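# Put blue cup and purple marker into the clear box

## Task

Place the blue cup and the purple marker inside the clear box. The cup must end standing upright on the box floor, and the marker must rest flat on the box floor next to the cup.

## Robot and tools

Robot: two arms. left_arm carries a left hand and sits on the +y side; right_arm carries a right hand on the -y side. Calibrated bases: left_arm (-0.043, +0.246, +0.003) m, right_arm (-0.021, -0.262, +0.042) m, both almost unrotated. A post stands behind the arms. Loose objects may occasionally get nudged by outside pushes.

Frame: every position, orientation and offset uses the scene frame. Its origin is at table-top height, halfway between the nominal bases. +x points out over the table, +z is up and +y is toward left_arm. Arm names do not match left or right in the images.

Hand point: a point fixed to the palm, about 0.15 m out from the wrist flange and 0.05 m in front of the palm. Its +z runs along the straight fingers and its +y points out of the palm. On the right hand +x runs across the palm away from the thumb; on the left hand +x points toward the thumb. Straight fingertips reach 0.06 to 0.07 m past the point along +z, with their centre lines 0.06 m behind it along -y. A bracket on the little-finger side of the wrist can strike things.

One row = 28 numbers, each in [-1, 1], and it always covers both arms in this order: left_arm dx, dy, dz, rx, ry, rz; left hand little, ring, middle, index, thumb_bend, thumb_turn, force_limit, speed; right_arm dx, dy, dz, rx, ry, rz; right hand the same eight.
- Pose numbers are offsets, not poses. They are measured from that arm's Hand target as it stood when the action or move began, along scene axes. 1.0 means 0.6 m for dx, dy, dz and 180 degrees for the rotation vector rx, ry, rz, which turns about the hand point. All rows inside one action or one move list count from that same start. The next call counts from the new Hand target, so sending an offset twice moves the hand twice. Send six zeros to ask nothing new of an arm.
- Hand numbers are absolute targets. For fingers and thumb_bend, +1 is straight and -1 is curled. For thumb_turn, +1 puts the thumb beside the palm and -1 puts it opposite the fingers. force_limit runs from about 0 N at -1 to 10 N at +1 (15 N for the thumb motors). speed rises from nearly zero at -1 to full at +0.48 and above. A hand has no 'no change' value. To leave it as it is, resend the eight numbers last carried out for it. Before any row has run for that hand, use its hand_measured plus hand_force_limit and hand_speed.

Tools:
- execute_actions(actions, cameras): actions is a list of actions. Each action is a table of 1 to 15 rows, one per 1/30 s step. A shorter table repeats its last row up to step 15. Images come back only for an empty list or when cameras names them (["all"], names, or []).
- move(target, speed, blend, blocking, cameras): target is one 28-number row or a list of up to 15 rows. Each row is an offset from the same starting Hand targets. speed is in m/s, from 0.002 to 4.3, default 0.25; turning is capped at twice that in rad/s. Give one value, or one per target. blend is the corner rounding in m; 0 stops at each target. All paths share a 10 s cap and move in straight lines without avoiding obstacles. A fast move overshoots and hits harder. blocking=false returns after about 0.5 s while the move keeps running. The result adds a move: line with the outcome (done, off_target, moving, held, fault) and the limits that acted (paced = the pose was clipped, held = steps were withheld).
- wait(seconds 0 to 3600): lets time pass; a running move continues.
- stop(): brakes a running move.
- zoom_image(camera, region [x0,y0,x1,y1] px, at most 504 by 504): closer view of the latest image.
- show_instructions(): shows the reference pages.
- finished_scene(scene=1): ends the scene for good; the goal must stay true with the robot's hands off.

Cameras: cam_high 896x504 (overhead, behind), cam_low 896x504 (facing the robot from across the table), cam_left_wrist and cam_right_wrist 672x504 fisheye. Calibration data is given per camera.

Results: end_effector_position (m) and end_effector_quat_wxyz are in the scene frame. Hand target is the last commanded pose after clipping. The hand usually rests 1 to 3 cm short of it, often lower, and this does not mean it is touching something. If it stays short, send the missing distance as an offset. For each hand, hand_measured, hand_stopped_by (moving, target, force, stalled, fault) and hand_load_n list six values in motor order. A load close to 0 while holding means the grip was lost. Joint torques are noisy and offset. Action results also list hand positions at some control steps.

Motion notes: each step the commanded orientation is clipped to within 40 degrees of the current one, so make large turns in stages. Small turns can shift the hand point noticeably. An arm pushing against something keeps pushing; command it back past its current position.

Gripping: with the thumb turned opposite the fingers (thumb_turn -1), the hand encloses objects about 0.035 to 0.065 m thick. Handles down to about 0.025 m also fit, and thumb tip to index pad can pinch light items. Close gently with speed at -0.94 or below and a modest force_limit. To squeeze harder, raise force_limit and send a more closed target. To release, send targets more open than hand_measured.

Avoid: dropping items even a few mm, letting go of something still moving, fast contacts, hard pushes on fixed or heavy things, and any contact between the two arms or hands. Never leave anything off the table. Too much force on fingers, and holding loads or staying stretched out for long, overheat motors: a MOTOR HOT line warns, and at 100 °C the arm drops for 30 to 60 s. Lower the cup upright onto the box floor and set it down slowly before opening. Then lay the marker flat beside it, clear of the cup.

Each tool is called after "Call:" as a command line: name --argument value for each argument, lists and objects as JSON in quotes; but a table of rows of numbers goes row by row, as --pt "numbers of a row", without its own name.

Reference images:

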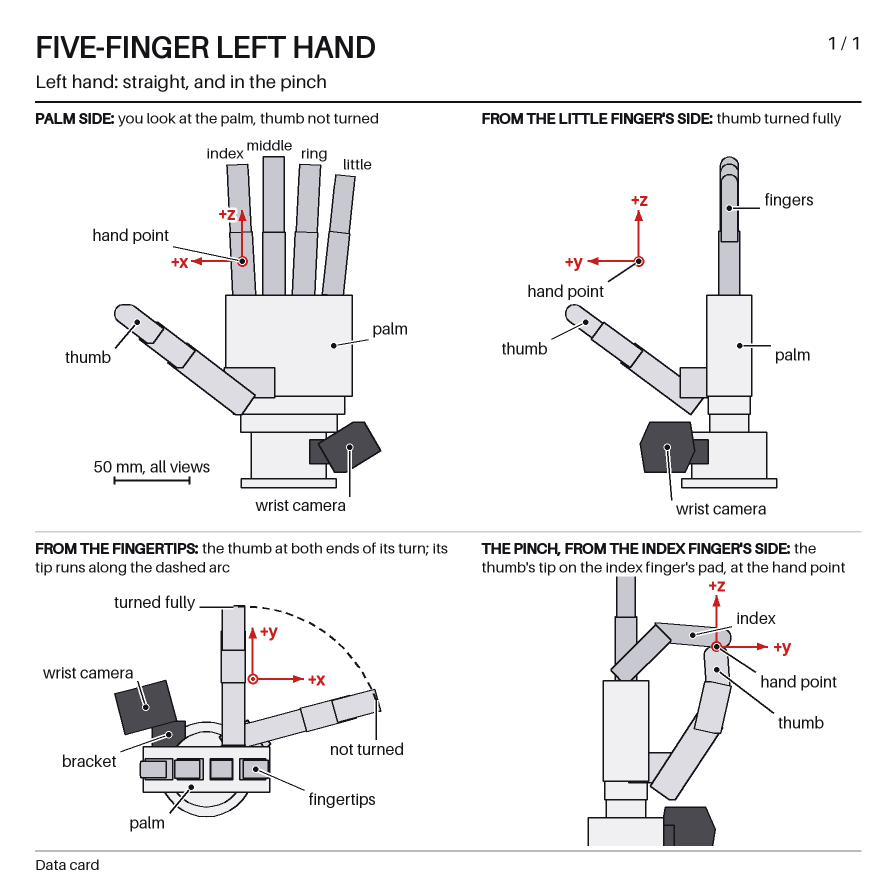

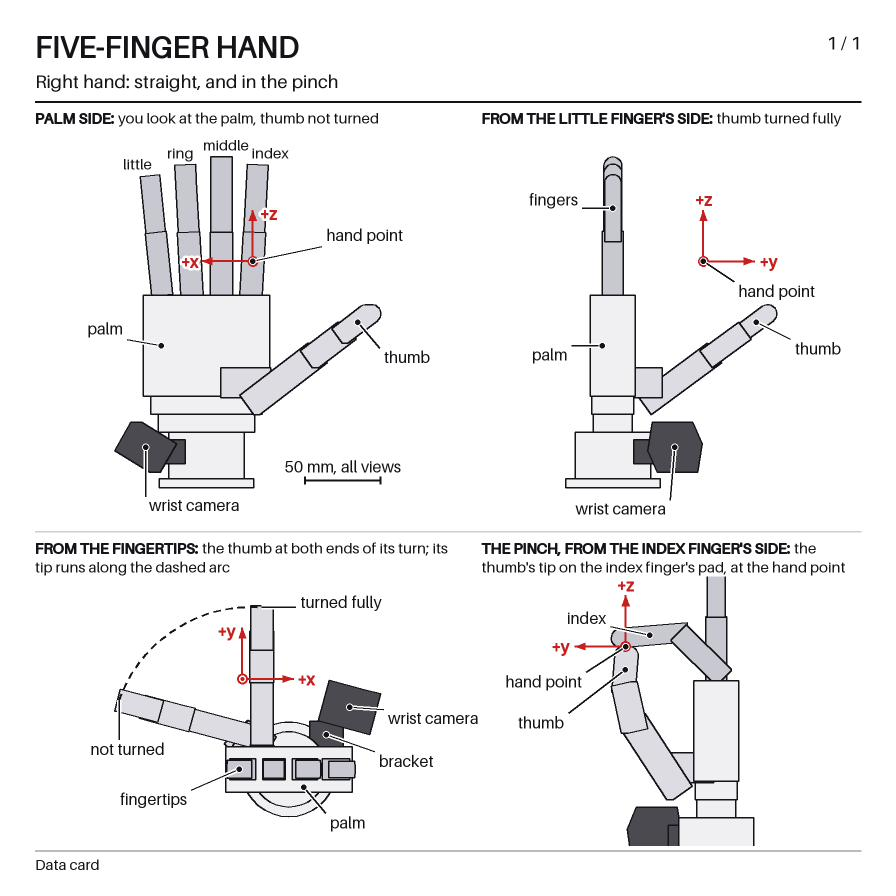

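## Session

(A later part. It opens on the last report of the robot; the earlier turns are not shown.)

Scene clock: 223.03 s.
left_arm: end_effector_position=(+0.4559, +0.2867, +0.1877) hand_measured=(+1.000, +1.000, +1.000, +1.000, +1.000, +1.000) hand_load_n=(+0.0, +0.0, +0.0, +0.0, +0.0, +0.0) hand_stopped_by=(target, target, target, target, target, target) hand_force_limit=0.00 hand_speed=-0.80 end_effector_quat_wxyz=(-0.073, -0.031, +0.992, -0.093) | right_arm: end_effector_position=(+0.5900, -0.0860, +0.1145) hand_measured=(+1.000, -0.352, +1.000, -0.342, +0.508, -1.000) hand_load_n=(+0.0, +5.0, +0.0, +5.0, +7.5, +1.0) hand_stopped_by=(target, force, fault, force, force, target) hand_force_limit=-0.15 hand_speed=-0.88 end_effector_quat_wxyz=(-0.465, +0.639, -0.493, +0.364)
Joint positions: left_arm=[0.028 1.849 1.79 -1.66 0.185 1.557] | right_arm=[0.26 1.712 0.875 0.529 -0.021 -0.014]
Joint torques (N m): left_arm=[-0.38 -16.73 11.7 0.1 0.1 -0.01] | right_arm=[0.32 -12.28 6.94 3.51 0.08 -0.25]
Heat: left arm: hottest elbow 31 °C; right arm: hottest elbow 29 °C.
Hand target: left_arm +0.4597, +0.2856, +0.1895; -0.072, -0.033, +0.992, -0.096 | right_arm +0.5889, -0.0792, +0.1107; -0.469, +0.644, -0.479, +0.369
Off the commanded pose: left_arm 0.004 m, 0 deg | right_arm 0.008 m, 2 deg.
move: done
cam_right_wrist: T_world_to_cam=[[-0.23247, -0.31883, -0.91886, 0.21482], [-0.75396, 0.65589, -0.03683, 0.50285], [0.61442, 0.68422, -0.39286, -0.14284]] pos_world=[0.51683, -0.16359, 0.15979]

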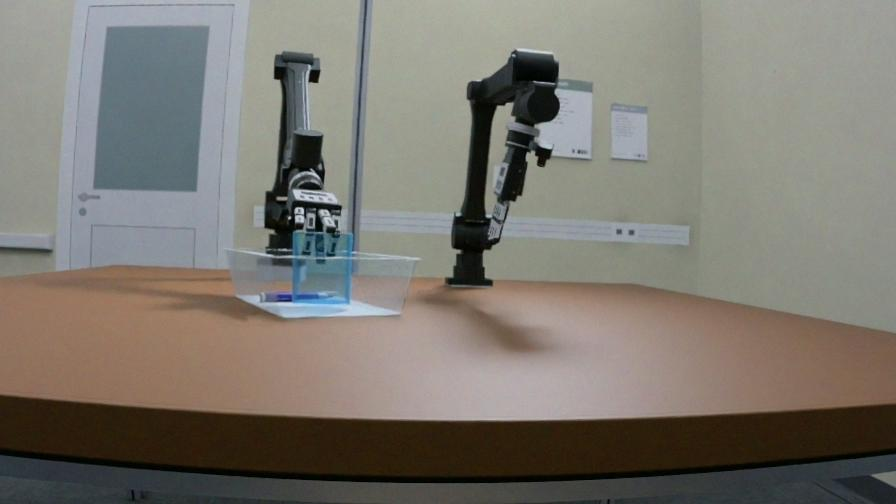

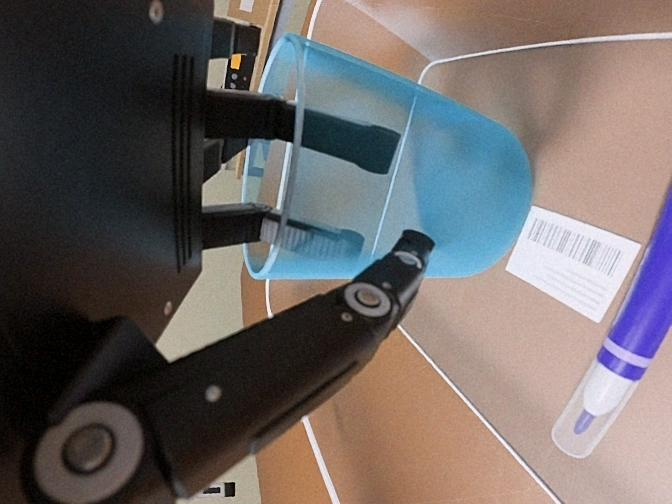

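Call:
move --target '[0,0,0,0,0,0,1,1,1,1,1,1,0,-0.8,0,0,-0.0067,0,0,0,1,-0.36,0.3,-0.36,0.05,-1,-0.15,-0.88]' --speed 0.02 --cameras '["cam_high","cam_low","cam_right_wrist"]'

Call:
zoom_image --camera "cam_low" --region '[260, 210, 420, 330]'

Call:
zoom_image --camera "cam_high" --region '[420, 120, 560, 260]'

Scene clock: 224.50 s.
left_arm: end_effector_position=(+0.4559, +0.2867, +0.1877) hand_measured=(+1.000, +1.000, +1.000, +1.000, +1.000, +1.000) hand_load_n=(+0.0, +0.0, +0.0, +0.0, +0.0, +0.0) hand_stopped_by=(target, target, target, target, target, target) hand_force_limit=0.00 hand_speed=-0.80 end_effector_quat_wxyz=(-0.073, -0.031, +0.992, -0.093) | right_arm: end_effector_position=(+0.5891, -0.0862, +0.1092) hand_measured=(+1.000, -0.352, +1.000, -0.342, +0.508, -1.000) hand_load_n=(+0.0, +4.5, +0.0, +5.0, +7.5, +1.0) hand_stopped_by=(target, force, fault, force, force, target) hand_force_limit=-0.15 hand_speed=-0.88 end_effector_quat_wxyz=(-0.464, +0.640, -0.493, +0.363)
Joint positions: left_arm=[0.028 1.849 1.79 -1.66 0.185 1.557] | right_arm=[0.26 1.722 0.871 0.54 -0.021 -0.014]
Joint torques (N m): left_arm=[-0.32 -16.73 11.7 0.06 0.11 -0.01] | right_arm=[-0.09 -12.4 6.94 3.51 0.09 -0.27]
Heat: left arm: hottest elbow 31 °C; right arm: hottest elbow 29 °C.
Hand target: left_arm +0.4597, +0.2856, +0.1895; -0.072, -0.033, +0.992, -0.096 | right_arm +0.5888, -0.0792, +0.1067; -0.469, +0.644, -0.479, +0.369
Off the commanded pose: left_arm 0.004 m, 0 deg | right_arm 0.007 m, 2 deg.
move: done
cam_right_wrist: T_world_to_cam=[[-0.23516, -0.31952, -0.91793, 0.21103], [-0.75409, 0.65583, -0.03511, 0.50206], [0.61323, 0.68395, -0.39517, -0.14336]] pos_world=[0.51614, -0.16379, 0.15468]

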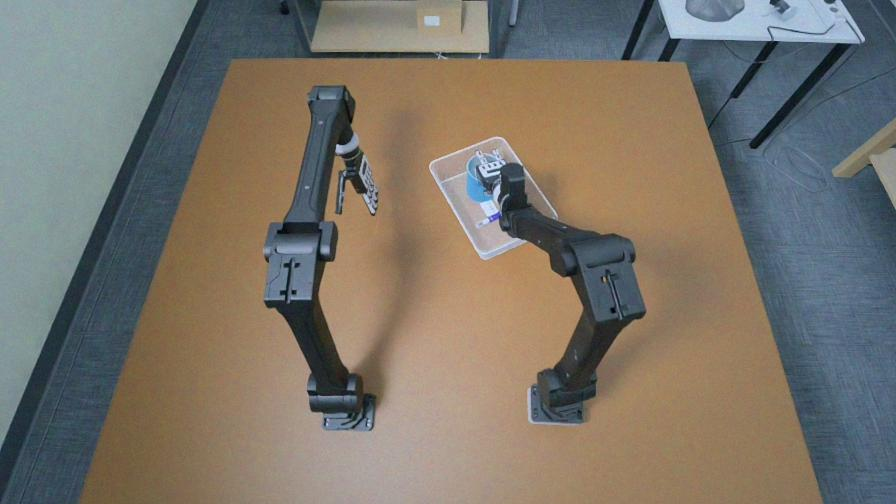

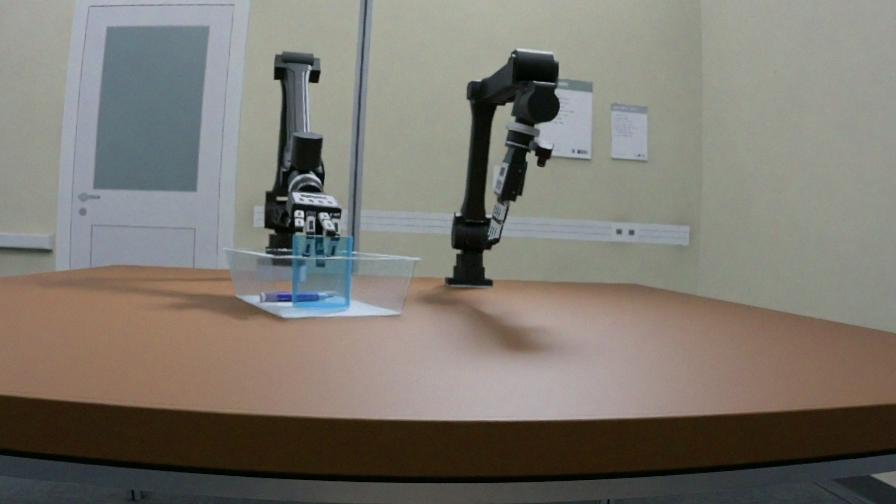

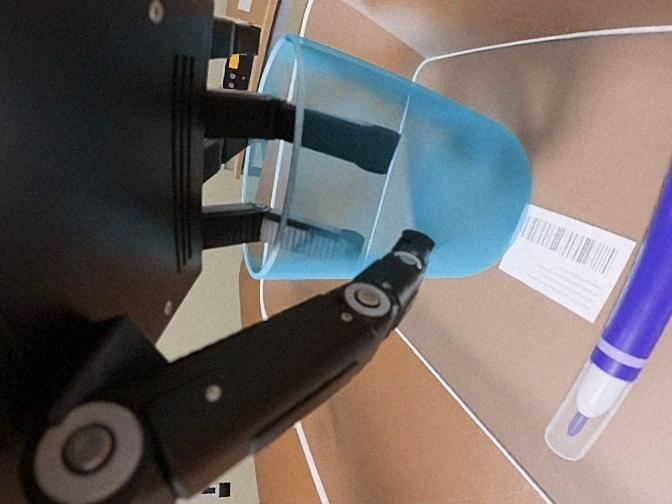

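Scaled by 3.150 from the camera's image (finer frame: 1280x720).

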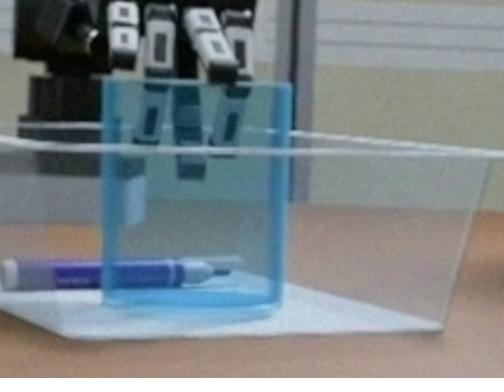

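Scaled by 3.600 from the camera's image (finer frame: 1280x720).

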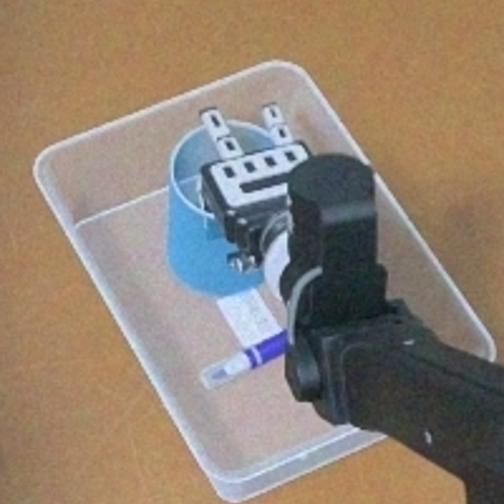

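Call:
move --target '[0,0,0,0,0,0,1,1,1,1,1,1,0,-0.8,0,0,-0.006,0,0,0,1,-0.36,0.3,-0.36,0.05,-1,-0.15,-0.88]' --speed 0.02 --cameras '["cam_high","cam_low","cam_right_wrist"]'

Call:
zoom_image --camera "cam_low" --region '[260, 210, 420, 330]'

Scene clock: 226.30 s.
left_arm: end_effector_position=(+0.4559, +0.2867, +0.1877) hand_measured=(+1.000, +1.000, +1.000, +1.000, +1.000, +1.000) hand_load_n=(+0.0, +0.0, +0.5, +0.0, +0.0, +0.0) hand_stopped_by=(target, target, target, target, target, target) hand_force_limit=0.00 hand_speed=-0.80 end_effector_quat_wxyz=(-0.073, -0.031, +0.992, -0.093) | right_arm: end_effector_position=(+0.5901, -0.0860, +0.1068) hand_measured=(+1.000, -0.352, +1.000, -0.342, +0.508, -1.000) hand_load_n=(-0.5, +5.0, +0.0, +5.0, +7.5, +1.0) hand_stopped_by=(target, force, fault, force, force, target) hand_force_limit=-0.15 hand_speed=-0.88 end_effector_quat_wxyz=(-0.465, +0.639, -0.493, +0.364)
Joint positions: left_arm=[0.028 1.849 1.79 -1.66 0.185 1.557] | right_arm=[0.26 1.73 0.871 0.551 -0.021 -0.014]
Joint torques (N m): left_arm=[-0.32 -16.79 11.7 0.1 0.11 -0.01] | right_arm=[-0.21 -12.1 6.71 3.48 0.09 -0.29]
Heat: left arm: hottest elbow 31 °C; right arm: hottest elbow 29 °C.
Hand target: left_arm +0.4597, +0.2856, +0.1895; -0.072, -0.033, +0.992, -0.096 | right_arm +0.5888, -0.0792, +0.1030; -0.469, +0.644, -0.479, +0.369
Off the commanded pose: left_arm 0.004 m, 0 deg | right_arm 0.008 m, 2 deg.
move: done
cam_right_wrist: T_world_to_cam=[[-0.23267, -0.31891, -0.91878, 0.20784], [-0.75398, 0.65587, -0.03671, 0.50264], [0.61431, 0.68421, -0.39305, -0.14585]] pos_world=[0.51693, -0.16359, 0.15209]

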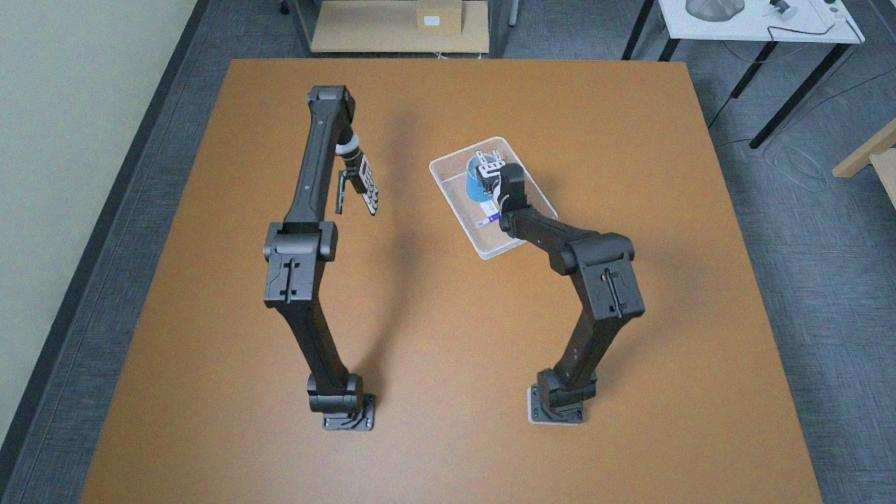

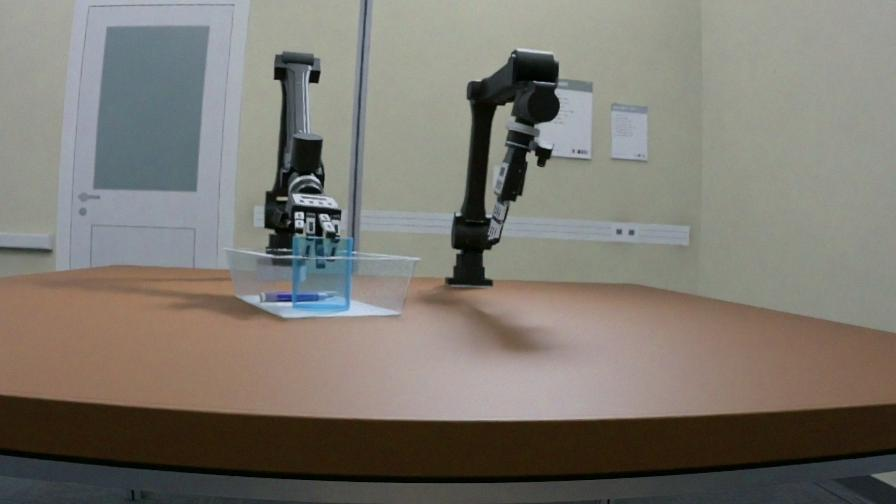

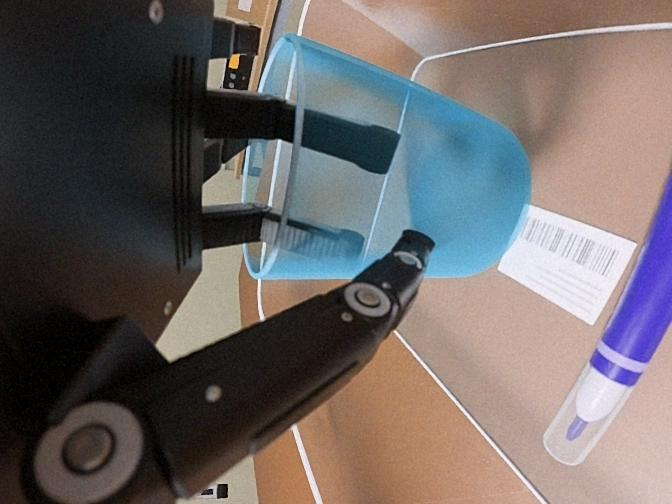

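Scaled by 3.150 from the camera's image (finer frame: 1280x720).

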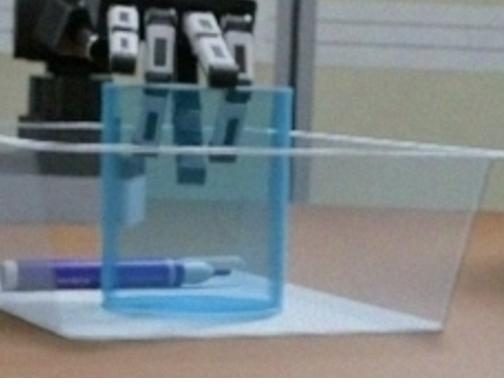

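Call:
move --target '[0,0,0,0,0,0,1,1,1,1,1,1,0,-0.8,0,0,-0.006,0,0,0,1,-0.36,0.3,-0.36,0.05,-1,-0.15,-0.88]' --speed 0.02 --cameras '["cam_high","cam_low","cam_right_wrist"]'

Call:
zoom_image --camera "cam_low" --region '[260, 210, 420, 330]'

Scene clock: 227.77 s.
left_arm: end_effector_position=(+0.4559, +0.2867, +0.1877) hand_measured=(+1.000, +1.000, +1.000, +1.000, +1.000, +1.000) hand_load_n=(+0.0, +0.0, +0.0, +0.0, +0.0, +0.0) hand_stopped_by=(target, target, target, target, target, target) hand_force_limit=0.00 hand_speed=-0.80 end_effector_quat_wxyz=(-0.073, -0.031, +0.992, -0.093) | right_arm: end_effector_position=(+0.5905, -0.0859, +0.1061) hand_measured=(+1.000, -0.352, +1.000, -0.342, +0.508, -1.000) hand_load_n=(+0.0, +4.5, +0.0, +5.0, +7.5, +1.0) hand_stopped_by=(target, force, fault, force, force, target) hand_force_limit=-0.15 hand_speed=-0.88 end_effector_quat_wxyz=(-0.466, +0.638, -0.492, +0.365)
Joint positions: left_arm=[0.028 1.849 1.79 -1.66 0.185 1.557] | right_arm=[0.26 1.734 0.869 0.561 -0.021 -0.014]
Joint torques (N m): left_arm=[-0.38 -16.79 11.7 0.06 0.1 -0.01] | right_arm=[-0.26 -12.04 6.71 3.73 0.05 -0.26]
Heat: left arm: hottest elbow 31 °C; right arm: hottest elbow 29 °C.
Hand target: left_arm +0.4597, +0.2856, +0.1895; -0.072, -0.033, +0.992, -0.096 | right_arm +0.5889, -0.0792, +0.0994; -0.469, +0.644, -0.479, +0.369
Off the commanded pose: left_arm 0.004 m, 0 deg | right_arm 0.010 m, 2 deg.
move: done
cam_right_wrist: T_world_to_cam=[[-0.22821, -0.31786, -0.92026, 0.20488], [-0.75381, 0.65589, -0.03961, 0.50309], [0.61618, 0.68467, -0.38929, -0.1479]] pos_world=[0.51713, -0.16359, 0.1509]

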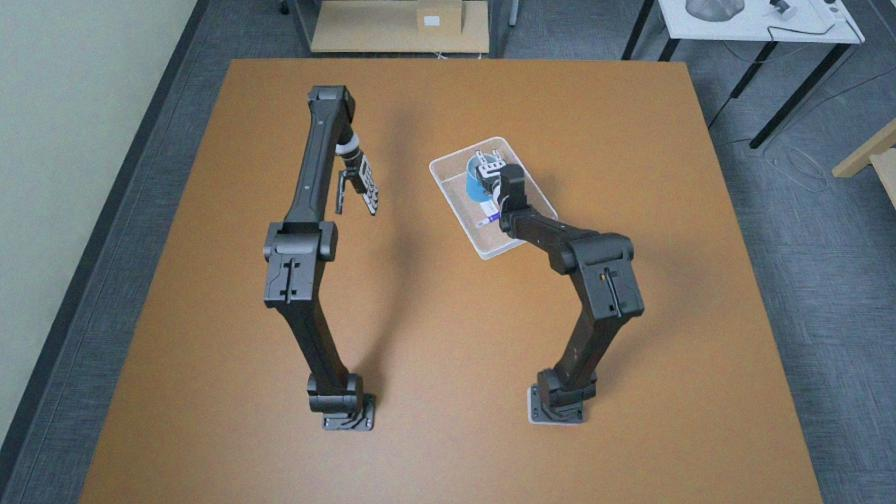

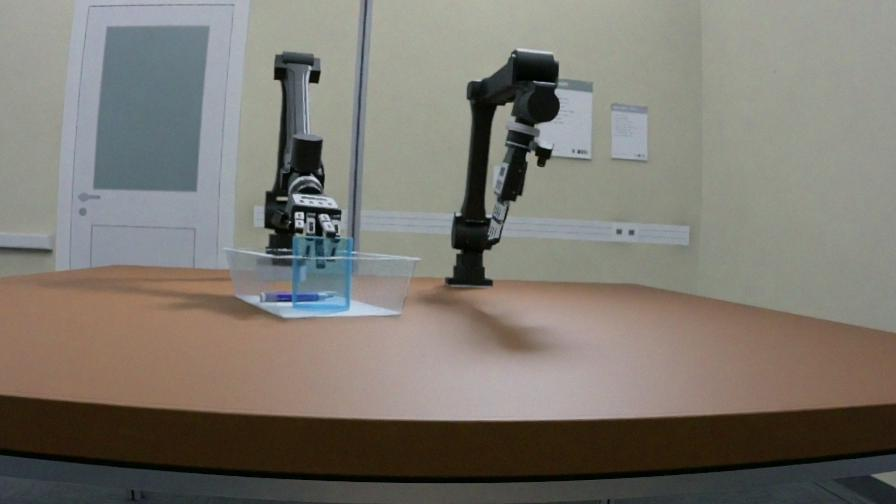

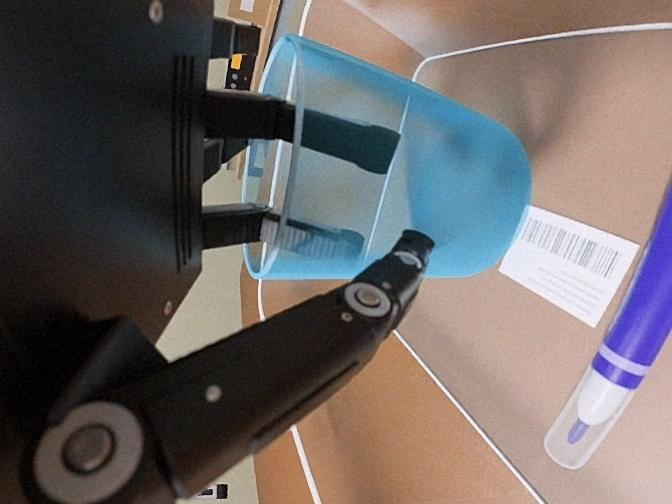

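Scaled by 3.150 from the camera's image (finer frame: 1280x720).

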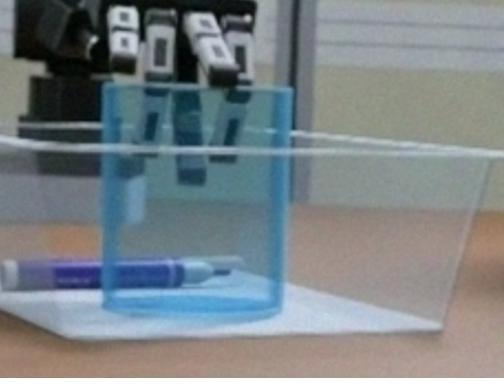

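Call:
move --target '[0,0,0,0,0,0,1,1,1,1,1,1,0,-0.8,0,0,0,0,0,0,1,-0.36,0.3,-0.36,0.68,-1,-0.15,-0.9]' --speed 0.02 --cameras '["cam_high","cam_low","cam_right_wrist"]'

Call:
zoom_image --camera "cam_low" --region '[260, 210, 420, 330]'

Scene clock: 230.30 s.
left_arm: end_effector_position=(+0.4559, +0.2867, +0.1877) hand_measured=(+1.000, +1.000, +1.000, +1.000, +1.000, +1.000) hand_load_n=(+0.0, +0.0, +0.0, +0.0, +0.0, +0.0) hand_stopped_by=(target, target, target, target, target, target) hand_force_limit=0.00 hand_speed=-0.80 end_effector_quat_wxyz=(-0.073, -0.031, +0.992, -0.093) | right_arm: end_effector_position=(+0.5913, -0.0857, +0.1075) hand_measured=(+1.000, -0.354, +1.000, -0.342, +0.680, -1.000) hand_load_n=(+0.0, +0.5, +0.0, +0.5, +0.5, +0.0) hand_stopped_by=(target, force, fault, force, target, target) hand_force_limit=-0.15 hand_speed=-0.90 end_effector_quat_wxyz=(-0.468, +0.637, -0.491, +0.366)
Joint positions: left_arm=[0.028 1.849 1.79 -1.66 0.185 1.557] | right_arm=[0.26 1.734 0.869 0.568 -0.021 -0.014]
Joint torques (N m): left_arm=[-0.38 -16.67 11.67 0.09 0.11 -0.01] | right_arm=[0.38 -12.16 6.79 3.28 0.05 -0.24]
Heat: left arm: hottest elbow 31 °C; right arm: hottest elbow 29 °C.
Hand target: left_arm +0.4597, +0.2856, +0.1895; -0.072, -0.033, +0.992, -0.096 | right_arm +0.5889, -0.0792, +0.0995; -0.469, +0.644, -0.479, +0.369
Off the commanded pose: left_arm 0.004 m, 0 deg | right_arm 0.011 m, 2 deg.
move: done
cam_right_wrist: T_world_to_cam=[[-0.22274, -0.31661, -0.92204, 0.20356], [-0.75355, 0.65597, -0.04321, 0.50387], [0.61851, 0.68517, -0.38469, -0.14987]] pos_world=[0.51772, -0.16339, 0.15181]

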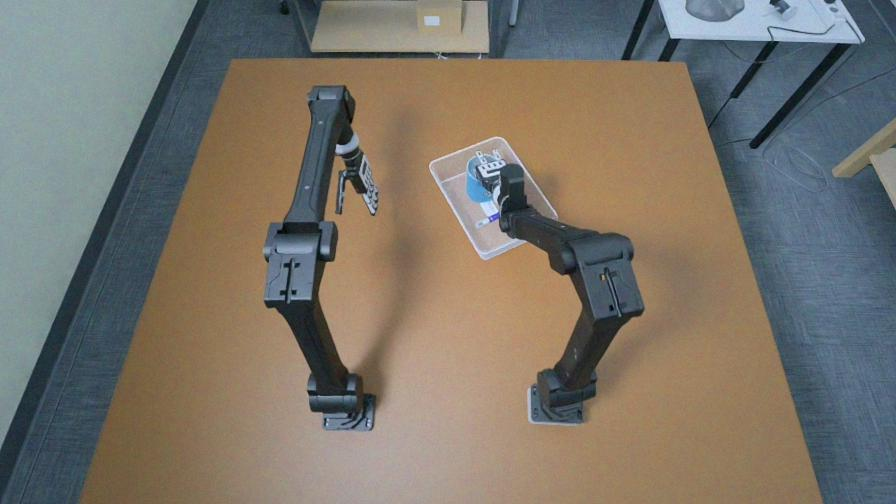

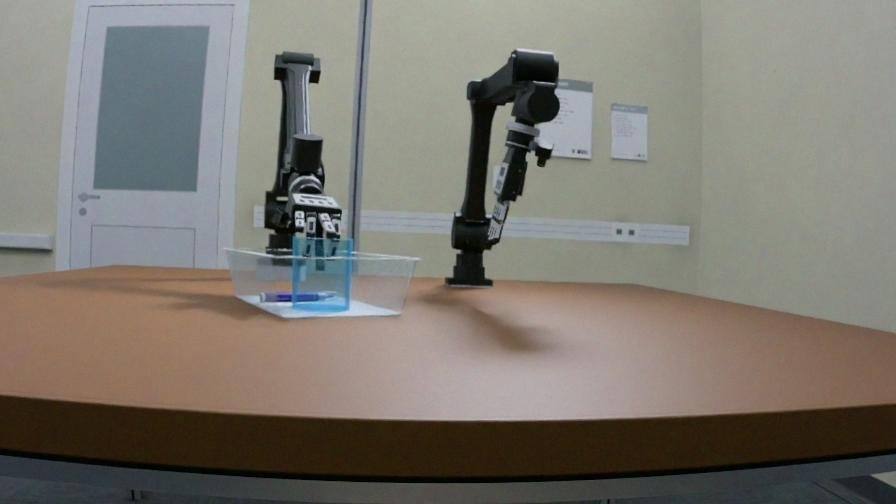

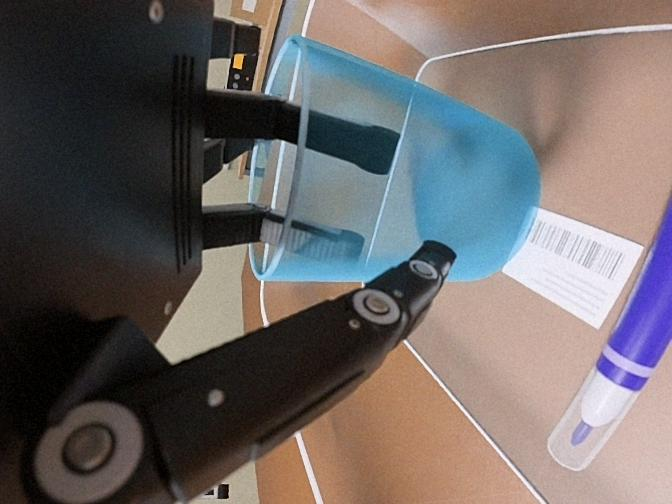

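Scaled by 3.150 from the camera's image (finer frame: 1280x720).

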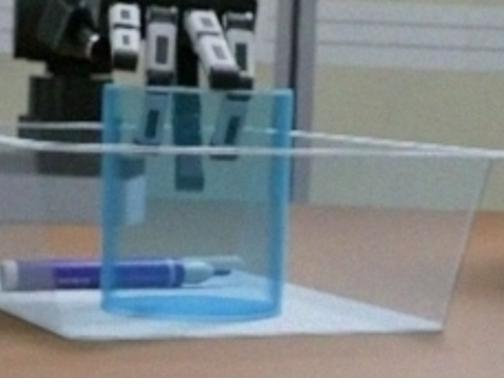

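Call:
move --pt "0 0 0 0 0 0 1 1 1 1 1 1 0 -0.8 0 0 0 0 0 0 1 0.0 0.3 0.0 0.9 -1 -0.15 -0.8" --speed 0.02 --cameras '["cam_high","cam_low","cam_right_wrist"]'

Call:
zoom_image --camera "cam_low" --region '[260, 210, 420, 330]'

Scene clock: 232.40 s.
left_arm: end_effector_position=(+0.4559, +0.2867, +0.1877) hand_measured=(+1.000, +1.000, +1.000, +1.000, +1.000, +1.000) hand_load_n=(+0.0, +0.0, +0.0, +0.0, +0.0, +0.0) hand_stopped_by=(target, target, target, target, target, target) hand_force_limit=0.00 hand_speed=-0.80 end_effector_quat_wxyz=(-0.073, -0.031, +0.992, -0.093) | right_arm: end_effector_position=(+0.5913, -0.0857, +0.1075) hand_measured=(+1.000, +0.000, +1.000, +0.000, +0.900, -1.000) hand_load_n=(+0.0, +0.0, +0.0, +0.0, +0.0, +0.0) hand_stopped_by=(target, target, fault, target, target, target) hand_force_limit=-0.15 hand_speed=-0.80 end_effector_quat_wxyz=(-0.468, +0.637, -0.491, +0.366)
Joint positions: left_arm=[0.028 1.849 1.79 -1.66 0.185 1.557] | right_arm=[0.26 1.734 0.869 0.568 -0.021 -0.014]
Joint torques (N m): left_arm=[-0.44 -16.79 11.7 0.08 0.11 0] | right_arm=[0.26 -12.04 6.82 3.23 0.06 -0.27]
Heat: left arm: hottest elbow 31 °C; right arm: hottest elbow 29 °C.
Hand target: left_arm +0.4597, +0.2856, +0.1895; -0.072, -0.033, +0.992, -0.096 | right_arm +0.5889, -0.0792, +0.0995; -0.469, +0.644, -0.479, +0.369
Off the commanded pose: left_arm 0.004 m, 0 deg | right_arm 0.011 m, 2 deg.
move: done
cam_right_wrist: T_world_to_cam=[[-0.22274, -0.31661, -0.92204, 0.20356], [-0.75355, 0.65597, -0.04321, 0.50387], [0.61851, 0.68517, -0.38469, -0.14987]] pos_world=[0.51772, -0.16339, 0.15181]

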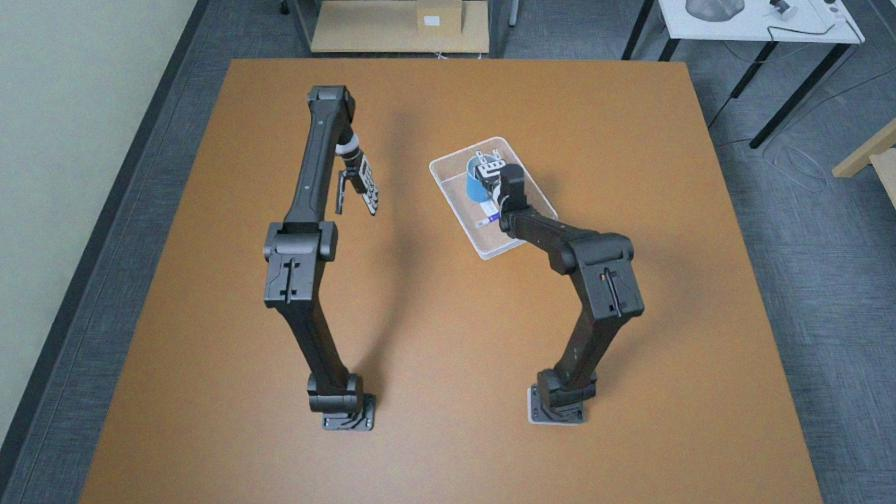

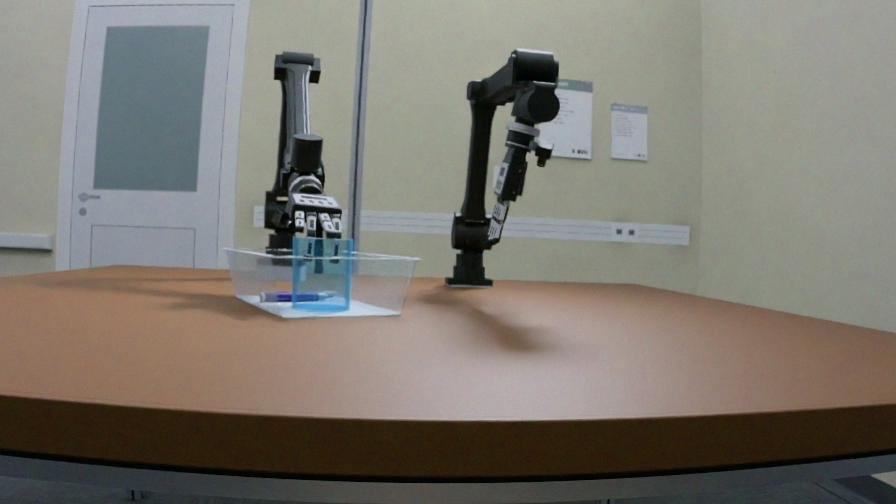

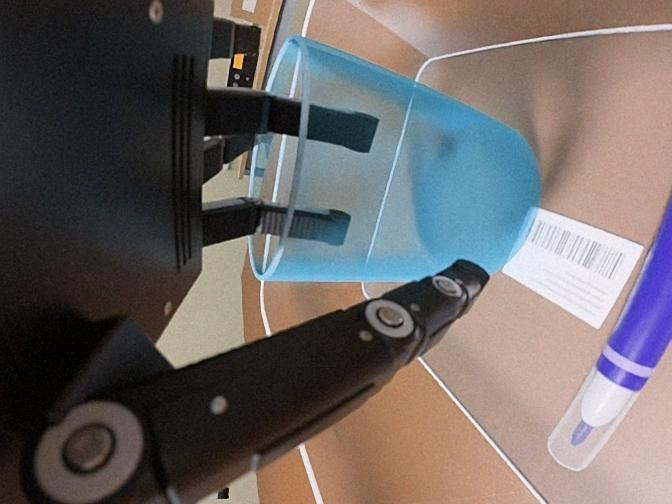

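Scaled by 3.150 from the camera's image (finer frame: 1280x720).

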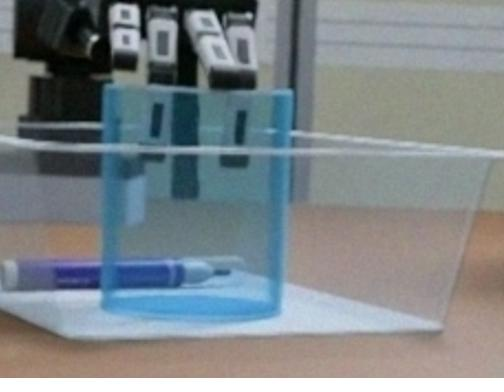

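Call:
move --pt "0 0 0 0 0 0 1 1 1 1 1 1 0 -0.8 0 0 0 0 0 0 1 0.42 0.3 0.42 0.9 -1 -0.15 -0.7" --speed 0.02 --cameras '["cam_low","cam_right_wrist"]'

Call:
zoom_image --camera "cam_low" --region '[260, 210, 420, 330]'

Scene clock: 234.83 s.
left_arm: end_effector_position=(+0.4559, +0.2867, +0.1877) hand_measured=(+1.000, +1.000, +1.000, +1.000, +1.000, +1.000) hand_load_n=(+0.0, +0.0, +0.0, +0.0, +0.0, +0.0) hand_stopped_by=(target, target, target, target, target, target) hand_force_limit=0.00 hand_speed=-0.80 end_effector_quat_wxyz=(-0.073, -0.031, +0.992, -0.093) | right_arm: end_effector_position=(+0.5913, -0.0857, +0.1075) hand_measured=(+1.000, +0.420, +1.000, +0.420, +0.900, -1.000) hand_load_n=(+0.0, +0.0, +0.0, -0.5, +0.0, +0.0) hand_stopped_by=(target, target, fault, target, target, target) hand_force_limit=-0.15 hand_speed=-0.70 end_effector_quat_wxyz=(-0.468, +0.637, -0.491, +0.366)
Joint positions: left_arm=[0.028 1.849 1.79 -1.66 0.185 1.557] | right_arm=[0.26 1.734 0.869 0.568 -0.021 -0.014]
Joint torques (N m): left_arm=[-0.44 -16.67 11.67 0.08 0.11 0] | right_arm=[0.26 -12.04 6.75 3.43 0.11 -0.26]
Heat: left arm: hottest elbow 31 °C; right arm: hottest elbow 29 °C.
Hand target: left_arm +0.4597, +0.2856, +0.1895; -0.072, -0.033, +0.992, -0.096 | right_arm +0.5889, -0.0792, +0.0995; -0.469, +0.644, -0.479, +0.369
Off the commanded pose: left_arm 0.004 m, 0 deg | right_arm 0.011 m, 2 deg.
move: done
cam_right_wrist: T_world_to_cam=[[-0.22274, -0.31661, -0.92204, 0.20356], [-0.75355, 0.65597, -0.04321, 0.50387], [0.61851, 0.68517, -0.38469, -0.14987]] pos_world=[0.51772, -0.16339, 0.15181]

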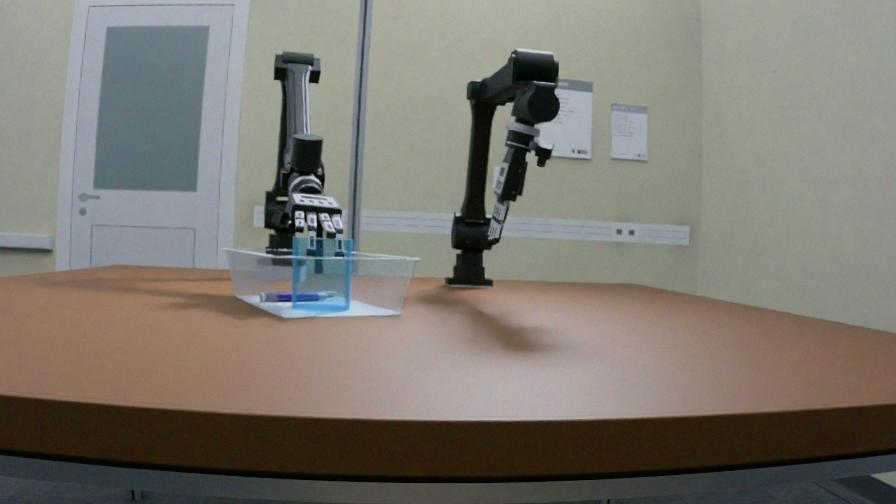

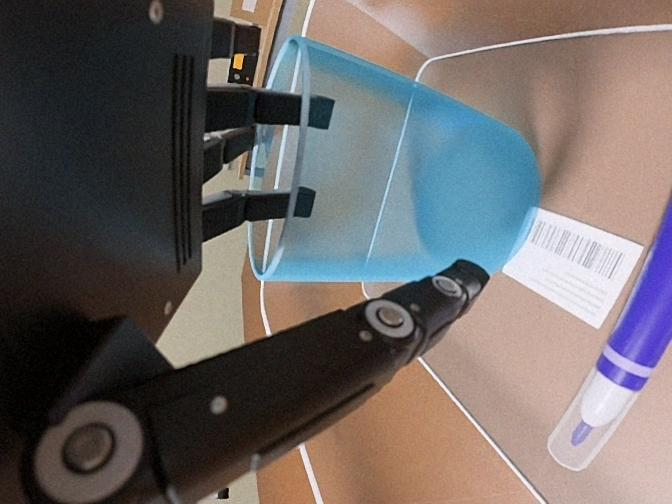

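Scaled by 3.150 from the camera's image (finer frame: 1280x720).

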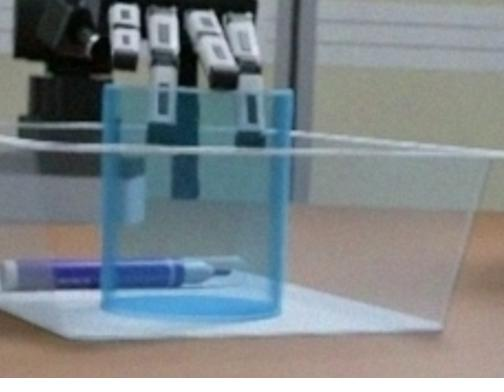

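Call:
move --pt "0 0 0 0 0 0 1 1 1 1 1 1 0 -0.8 0 0 0.055 0 0 0 1 0.42 0.3 0.42 0.9 -1 -0.15 -0.7" --speed 0.04 --cameras '["cam_high","cam_low","cam_right_wrist"]'

Call:
zoom_image --camera "cam_low" --region '[260, 210, 420, 330]'

Scene clock: 236.87 s.
left_arm: end_effector_position=(+0.4559, +0.2867, +0.1877) hand_measured=(+1.000, +1.000, +1.000, +1.000, +1.000, +1.000) hand_load_n=(+0.0, +0.0, +0.0, +0.0, +0.0, +0.0) hand_stopped_by=(target, target, target, target, target, target) hand_force_limit=0.00 hand_speed=-0.80 end_effector_quat_wxyz=(-0.073, -0.031, +0.992, -0.093) | right_arm: end_effector_position=(+0.5872, -0.0867, +0.1259) hand_measured=(+1.000, +0.420, +1.000, +0.420, +0.900, -1.000) hand_load_n=(+0.0, -0.5, +0.0, +0.0, +0.0, +0.0) hand_stopped_by=(target, target, fault, target, target, target) hand_force_limit=-0.15 hand_speed=-0.70 end_effector_quat_wxyz=(-0.468, +0.637, -0.491, +0.366)
Joint positions: left_arm=[0.028 1.849 1.79 -1.66 0.185 1.557] | right_arm=[0.26 1.684 0.869 0.517 -0.021 -0.014]
Joint torques (N m): left_arm=[-0.38 -16.79 11.69 0.08 0.11 -0.01] | right_arm=[-0.21 -13.74 8.75 1.42 0.08 -0.24]
Heat: left arm: hottest elbow 31 °C; right arm: hottest elbow 29 °C.
Hand target: left_arm +0.4597, +0.2856, +0.1895; -0.072, -0.033, +0.992, -0.096 | right_arm +0.5889, -0.0792, +0.1326; -0.469, +0.644, -0.479, +0.369
Off the commanded pose: left_arm 0.004 m, 0 deg | right_arm 0.010 m, 2 deg.
move: done
cam_right_wrist: T_world_to_cam=[[-0.22369, -0.31683, -0.92173, 0.2198], [-0.75359, 0.65596, -0.0426, 0.50223], [0.61811, 0.68508, -0.38549, -0.13927]] pos_world=[0.51372, -0.16439, 0.17031]

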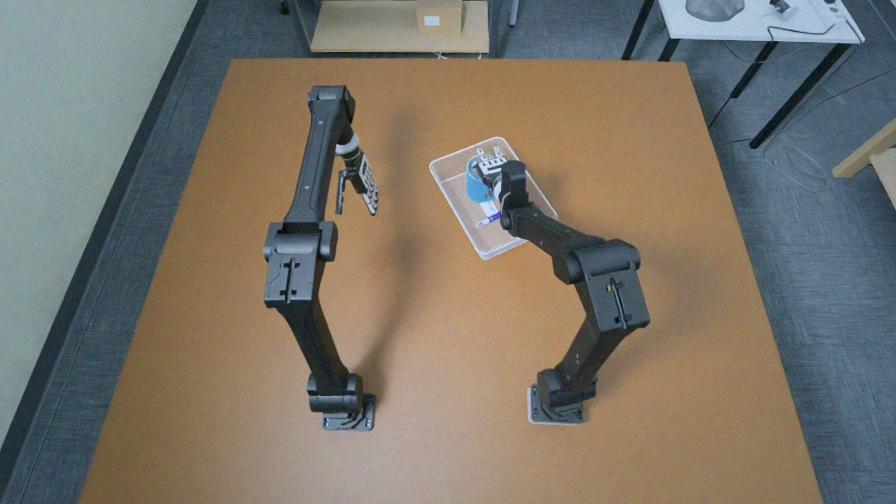

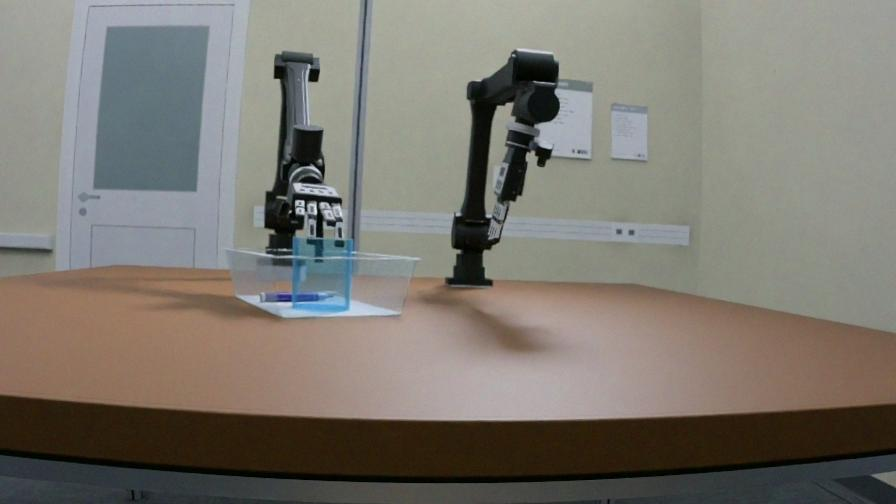

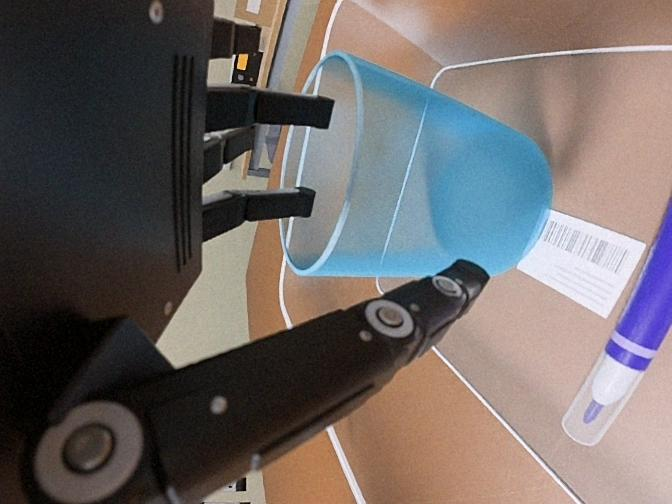

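Scaled by 3.150 from the camera's image (finer frame: 1280x720).

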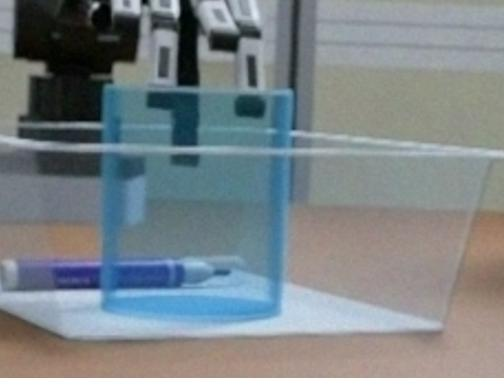

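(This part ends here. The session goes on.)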